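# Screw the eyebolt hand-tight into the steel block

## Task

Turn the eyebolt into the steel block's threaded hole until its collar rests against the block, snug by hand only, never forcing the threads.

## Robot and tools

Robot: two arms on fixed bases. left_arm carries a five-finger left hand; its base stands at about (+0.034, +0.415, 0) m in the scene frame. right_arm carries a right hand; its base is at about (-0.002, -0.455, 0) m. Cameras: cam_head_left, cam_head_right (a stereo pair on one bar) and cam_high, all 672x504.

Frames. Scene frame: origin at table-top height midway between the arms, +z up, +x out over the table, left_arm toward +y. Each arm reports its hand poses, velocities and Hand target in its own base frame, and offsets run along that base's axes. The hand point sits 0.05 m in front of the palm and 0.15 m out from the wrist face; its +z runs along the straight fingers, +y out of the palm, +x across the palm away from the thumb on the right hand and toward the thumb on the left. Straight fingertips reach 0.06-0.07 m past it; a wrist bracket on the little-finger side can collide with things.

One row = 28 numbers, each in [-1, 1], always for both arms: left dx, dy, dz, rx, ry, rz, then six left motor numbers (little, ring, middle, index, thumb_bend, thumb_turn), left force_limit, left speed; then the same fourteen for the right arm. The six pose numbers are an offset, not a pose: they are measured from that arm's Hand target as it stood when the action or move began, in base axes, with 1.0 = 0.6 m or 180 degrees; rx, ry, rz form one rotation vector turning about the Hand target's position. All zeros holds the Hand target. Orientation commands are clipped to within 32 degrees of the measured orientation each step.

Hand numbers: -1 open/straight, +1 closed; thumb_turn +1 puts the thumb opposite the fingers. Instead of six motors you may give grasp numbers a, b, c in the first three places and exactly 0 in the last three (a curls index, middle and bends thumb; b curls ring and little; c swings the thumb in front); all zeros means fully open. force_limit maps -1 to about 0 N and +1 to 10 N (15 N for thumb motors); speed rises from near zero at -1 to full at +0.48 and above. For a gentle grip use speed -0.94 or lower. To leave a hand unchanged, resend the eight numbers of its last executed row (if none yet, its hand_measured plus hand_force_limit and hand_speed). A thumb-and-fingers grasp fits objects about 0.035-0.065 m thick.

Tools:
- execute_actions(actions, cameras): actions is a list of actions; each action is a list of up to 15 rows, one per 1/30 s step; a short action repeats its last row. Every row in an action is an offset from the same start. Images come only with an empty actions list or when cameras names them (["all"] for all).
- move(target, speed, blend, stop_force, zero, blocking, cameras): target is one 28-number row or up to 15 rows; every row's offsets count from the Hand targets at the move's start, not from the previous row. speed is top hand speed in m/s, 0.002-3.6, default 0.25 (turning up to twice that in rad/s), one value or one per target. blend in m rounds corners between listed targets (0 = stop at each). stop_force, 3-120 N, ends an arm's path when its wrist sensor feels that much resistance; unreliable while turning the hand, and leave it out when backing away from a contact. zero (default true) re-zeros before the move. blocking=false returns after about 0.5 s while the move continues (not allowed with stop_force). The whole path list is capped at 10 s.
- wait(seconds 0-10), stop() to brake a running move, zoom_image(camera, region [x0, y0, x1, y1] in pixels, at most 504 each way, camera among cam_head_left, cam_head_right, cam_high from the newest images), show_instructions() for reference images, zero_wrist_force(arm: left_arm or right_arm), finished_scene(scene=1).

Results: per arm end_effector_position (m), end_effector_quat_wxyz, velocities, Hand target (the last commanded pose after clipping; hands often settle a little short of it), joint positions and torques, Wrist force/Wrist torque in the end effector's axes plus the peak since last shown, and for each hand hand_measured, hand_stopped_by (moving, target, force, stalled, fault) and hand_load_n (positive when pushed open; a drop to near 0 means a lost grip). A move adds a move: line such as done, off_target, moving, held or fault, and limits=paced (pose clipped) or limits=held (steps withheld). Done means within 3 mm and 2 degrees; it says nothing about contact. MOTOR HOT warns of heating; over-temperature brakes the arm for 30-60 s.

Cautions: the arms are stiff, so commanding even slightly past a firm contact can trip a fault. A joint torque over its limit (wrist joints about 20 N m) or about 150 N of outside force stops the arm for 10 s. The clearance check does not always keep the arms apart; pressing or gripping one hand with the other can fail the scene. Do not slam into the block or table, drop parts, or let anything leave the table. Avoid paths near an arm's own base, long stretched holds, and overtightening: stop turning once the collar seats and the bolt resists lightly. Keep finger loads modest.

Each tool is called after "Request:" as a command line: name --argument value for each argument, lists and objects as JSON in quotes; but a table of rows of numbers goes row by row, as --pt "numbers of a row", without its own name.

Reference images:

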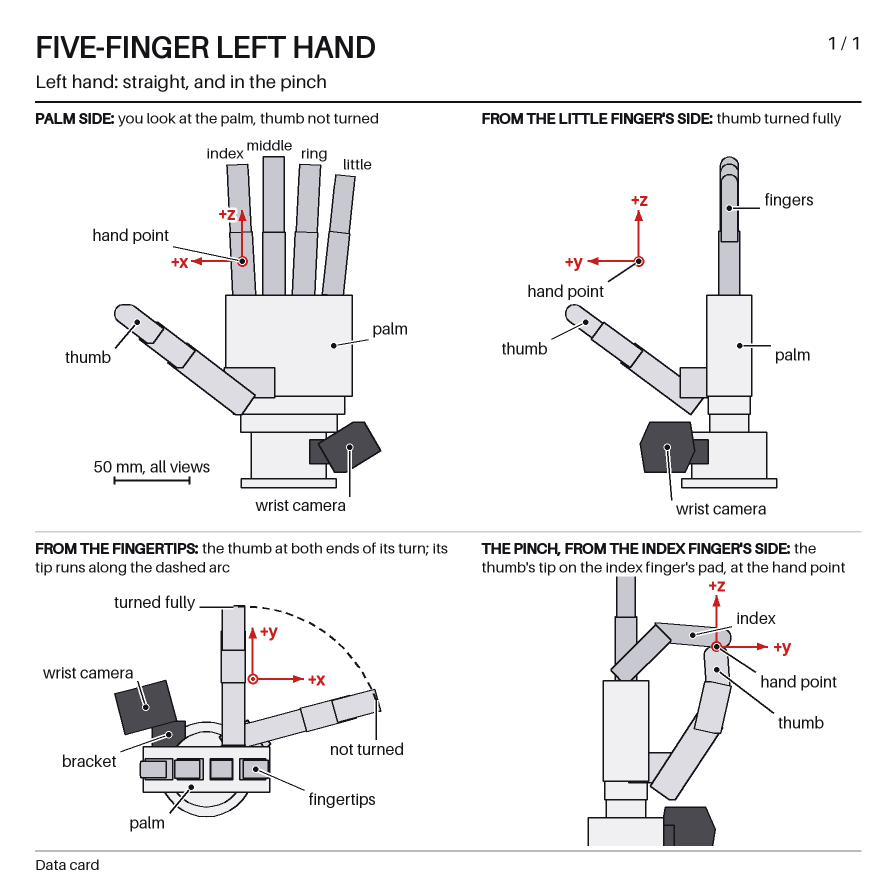

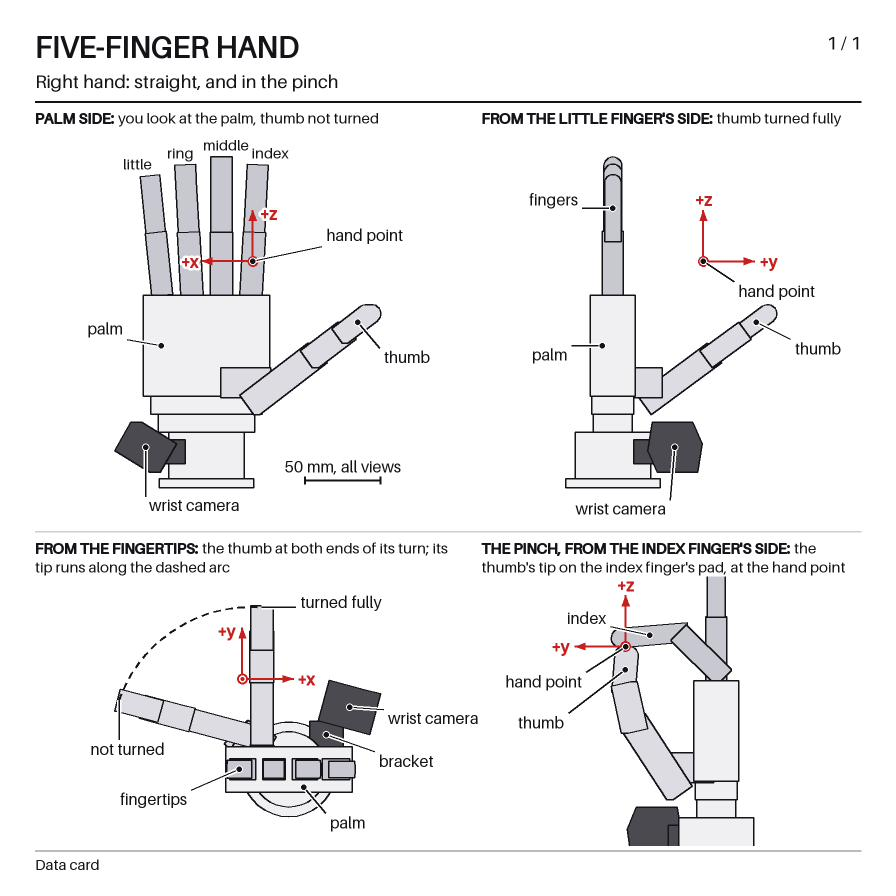

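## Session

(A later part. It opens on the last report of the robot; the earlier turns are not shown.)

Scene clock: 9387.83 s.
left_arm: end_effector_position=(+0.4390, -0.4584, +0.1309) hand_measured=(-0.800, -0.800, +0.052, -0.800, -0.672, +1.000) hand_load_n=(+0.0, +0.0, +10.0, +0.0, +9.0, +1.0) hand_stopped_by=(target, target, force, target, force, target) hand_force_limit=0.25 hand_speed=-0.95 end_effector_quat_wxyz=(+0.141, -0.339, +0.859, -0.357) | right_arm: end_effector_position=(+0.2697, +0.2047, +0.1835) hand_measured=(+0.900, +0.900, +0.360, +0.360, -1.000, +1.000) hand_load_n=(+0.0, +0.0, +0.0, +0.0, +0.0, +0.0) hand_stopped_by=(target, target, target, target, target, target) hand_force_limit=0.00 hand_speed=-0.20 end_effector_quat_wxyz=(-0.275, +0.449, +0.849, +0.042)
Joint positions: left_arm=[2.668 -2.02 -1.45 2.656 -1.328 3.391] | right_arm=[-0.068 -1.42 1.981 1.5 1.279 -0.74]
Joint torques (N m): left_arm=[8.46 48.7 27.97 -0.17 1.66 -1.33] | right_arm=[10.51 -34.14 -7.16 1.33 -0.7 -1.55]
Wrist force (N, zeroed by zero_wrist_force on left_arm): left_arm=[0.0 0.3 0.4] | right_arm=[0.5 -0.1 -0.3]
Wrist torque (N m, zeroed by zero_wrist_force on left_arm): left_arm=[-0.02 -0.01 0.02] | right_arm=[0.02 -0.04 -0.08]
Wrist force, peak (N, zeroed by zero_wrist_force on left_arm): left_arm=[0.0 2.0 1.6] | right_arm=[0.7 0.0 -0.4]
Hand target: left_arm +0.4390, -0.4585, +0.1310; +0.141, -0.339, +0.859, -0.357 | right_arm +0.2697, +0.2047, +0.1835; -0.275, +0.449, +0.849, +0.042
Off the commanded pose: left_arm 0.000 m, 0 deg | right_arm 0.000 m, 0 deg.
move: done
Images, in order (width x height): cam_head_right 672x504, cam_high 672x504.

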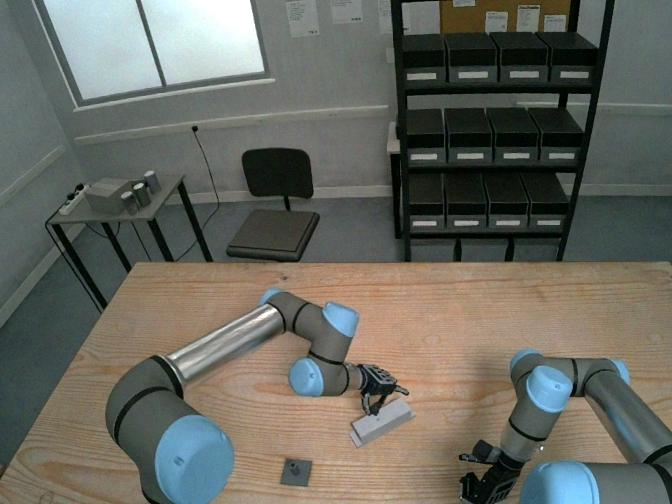

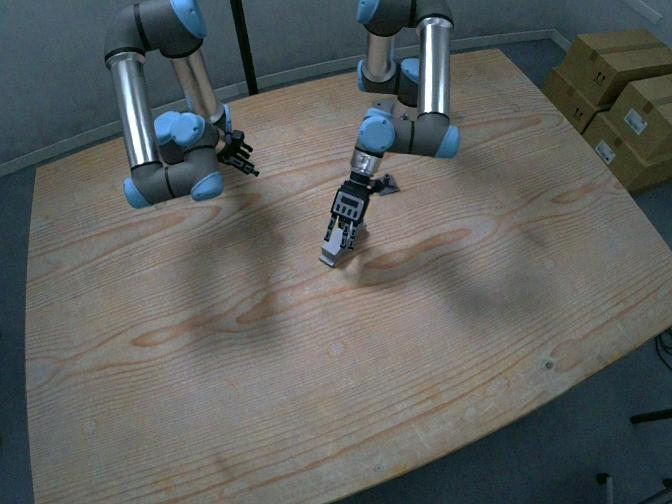

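Request:
move --target '[-0.002,-0.0043,-0.029,0,0,0,-0.8,-0.8,0.4,-0.8,0.15,1,0.25,-0.95,0,0,0,0,0,0,0.9,0.9,0.36,0.36,-1,1,0,-0.2]' --speed 0.03

Request:
move --target '[0,0,-0.015,0,0,0,-0.8,-0.8,0.4,-0.8,0.15,1,0.25,-0.95,0,0,0,0,0,0,0.9,0.9,0.36,0.36,-1,1,0,-0.2]' --speed 0.003 --stop_force 3 --cameras '["cam_head_right"]'

Request:
zoom_image --camera "cam_head_right" --region '[350, 385, 400, 435]'

Request:
move --target '[0.00133,0,0.0035,0,0,0,-0.8,-0.8,0.4,-0.8,0.15,1,0.25,-0.95,0,0,0,0,0,0,0.9,0.9,0.36,0.36,-1,1,0,-0.2]' --speed 0.02

Request:
move --target '[0,0,-0.012,0,0,0,-0.8,-0.8,0.4,-0.8,0.15,1,0.25,-0.95,0,0,0,0,0,0,0.9,0.9,0.36,0.36,-1,1,0,-0.2]' --speed 0.003 --stop_force 3

Request:
move --target '[0,0.00133,0.0035,0,0,0,-0.8,-0.8,0.4,-0.8,0.15,1,0.25,-0.95,0,0,0,0,0,0,0.9,0.9,0.36,0.36,-1,1,0,-0.2]' --speed 0.02

Request:
move --target '[0,0,-0.012,0,0,0,-0.8,-0.8,0.4,-0.8,0.15,1,0.25,-0.95,0,0,0,0,0,0,0.9,0.9,0.36,0.36,-1,1,0,-0.2]' --speed 0.003 --stop_force 3

Request:
move --target '[-0.00133,0,0.0035,0,0,0,-0.8,-0.8,0.4,-0.8,0.15,1,0.25,-0.95,0,0,0,0,0,0,0.9,0.9,0.36,0.36,-1,1,0,-0.2]' --speed 0.02

Request:
move --target '[0,0,-0.012,0,0,0,-0.8,-0.8,0.4,-0.8,0.15,1,0.25,-0.95,0,0,0,0,0,0,0.9,0.9,0.36,0.36,-1,1,0,-0.2]' --speed 0.003 --stop_force 3

Scene clock: 9412.97 s.
left_arm: end_effector_position=(+0.4377, -0.4610, +0.1133) hand_measured=(-0.800, -0.800, +0.052, -0.800, -0.672, +1.000) hand_load_n=(+0.0, +0.0, +10.0, +0.0, +9.0, +1.5) hand_stopped_by=(target, target, force, target, force, target) hand_force_limit=0.25 hand_speed=-0.95 end_effector_quat_wxyz=(+0.141, -0.339, +0.859, -0.357) | right_arm: end_effector_position=(+0.2697, +0.2047, +0.1835) hand_measured=(+0.900, +0.900, +0.360, +0.360, -1.000, +1.000) hand_load_n=(+0.0, +0.0, +0.0, +0.0, +0.0, +0.0) hand_stopped_by=(target, target, target, target, target, target) hand_force_limit=0.00 hand_speed=-0.20 end_effector_quat_wxyz=(-0.275, +0.449, +0.849, +0.042)
Joint positions: left_arm=[2.662 -2.036 -1.473 2.696 -1.332 3.387] | right_arm=[-0.068 -1.42 1.981 1.5 1.279 -0.74]
Joint torques (N m): left_arm=[-0.88 47.61 29.65 -3.26 -0.07 -0.84] | right_arm=[10.01 -33.84 -6.11 1.42 -0.6 -1.58]
Wrist force (N, zeroed by zero_wrist_force on left_arm): left_arm=[0.1 0.4 0.4] | right_arm=[0.5 0.0 -0.3]
Wrist torque (N m, zeroed by zero_wrist_force on left_arm): left_arm=[0.00 -0.01 0.01] | right_arm=[0.04 -0.05 -0.08]
Wrist force, peak (N, zeroed by zero_wrist_force on left_arm): left_arm=[0.0 1.0 0.7] | right_arm=[0.8 -0.1 -0.5]
Hand target: left_arm +0.4378, -0.4610, +0.1136; +0.141, -0.339, +0.859, -0.357 | right_arm +0.2697, +0.2047, +0.1835; -0.275, +0.449, +0.849, +0.042
Off the commanded pose: left_arm 0.000 m, 0 deg | right_arm 0.000 m, 0 deg.
move: done

Scene clock: 9414.70 s.
left_arm: end_effector_position=(+0.4378, -0.4610, +0.1102) hand_measured=(-0.800, -0.800, +0.052, -0.800, -0.672, +1.000) hand_load_n=(+0.0, +0.0, +9.5, +0.0, +9.5, +1.5) hand_stopped_by=(target, target, force, target, force, target) hand_force_limit=0.25 hand_speed=-0.95 end_effector_quat_wxyz=(+0.141, -0.339, +0.859, -0.357) | right_arm: end_effector_position=(+0.2697, +0.2047, +0.1835) hand_measured=(+0.900, +0.900, +0.360, +0.360, -1.000, +1.000) hand_load_n=(+0.0, +0.0, +0.0, +0.0, -0.5, +0.0) hand_stopped_by=(target, target, target, target, target, target) hand_force_limit=0.00 hand_speed=-0.20 end_effector_quat_wxyz=(-0.275, +0.449, +0.849, +0.042)
Joint positions: left_arm=[2.663 -2.039 -1.478 2.704 -1.332 3.387] | right_arm=[-0.068 -1.42 1.981 1.5 1.279 -0.74]
Joint torques (N m): left_arm=[8.64 37.16 26.13 -3.3 0.93 0.98] | right_arm=[10.64 -34.96 -5.81 1.36 -0.58 -1.5]
Wrist force (N, zeroed by zero_wrist_force on left_arm): left_arm=[0.5 -4.0 -2.9] | right_arm=[0.5 0.0 -0.2]
Wrist torque (N m, zeroed by zero_wrist_force on left_arm): left_arm=[-0.24 -0.07 0.09] | right_arm=[0.04 -0.05 -0.08]
Wrist force, peak (N, zeroed by zero_wrist_force on left_arm): left_arm=[0.5 -3.9 -3.2] | right_arm=[0.8 0.0 -0.3]
Hand target: left_arm +0.4378, -0.4610, +0.1103; +0.141, -0.339, +0.859, -0.357 (not the last commanded pose) | right_arm +0.2697, +0.2047, +0.1835; -0.275, +0.449, +0.849, +0.042
Off the commanded pose: left_arm 0.006 m, 0 deg | right_arm 0.000 m, 0 deg.
move: contact (left_arm)
Images, in order (width x height): cam_head_right 672x504.

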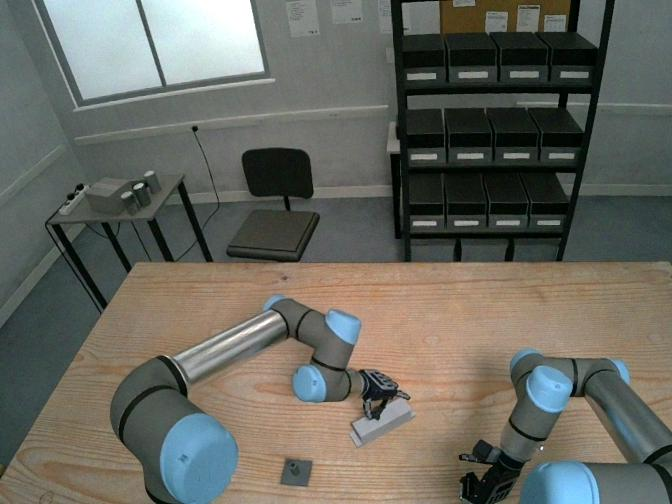

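Scaled by 10.080 from the camera's 672x504 image, which has a finer 960x720 frame.

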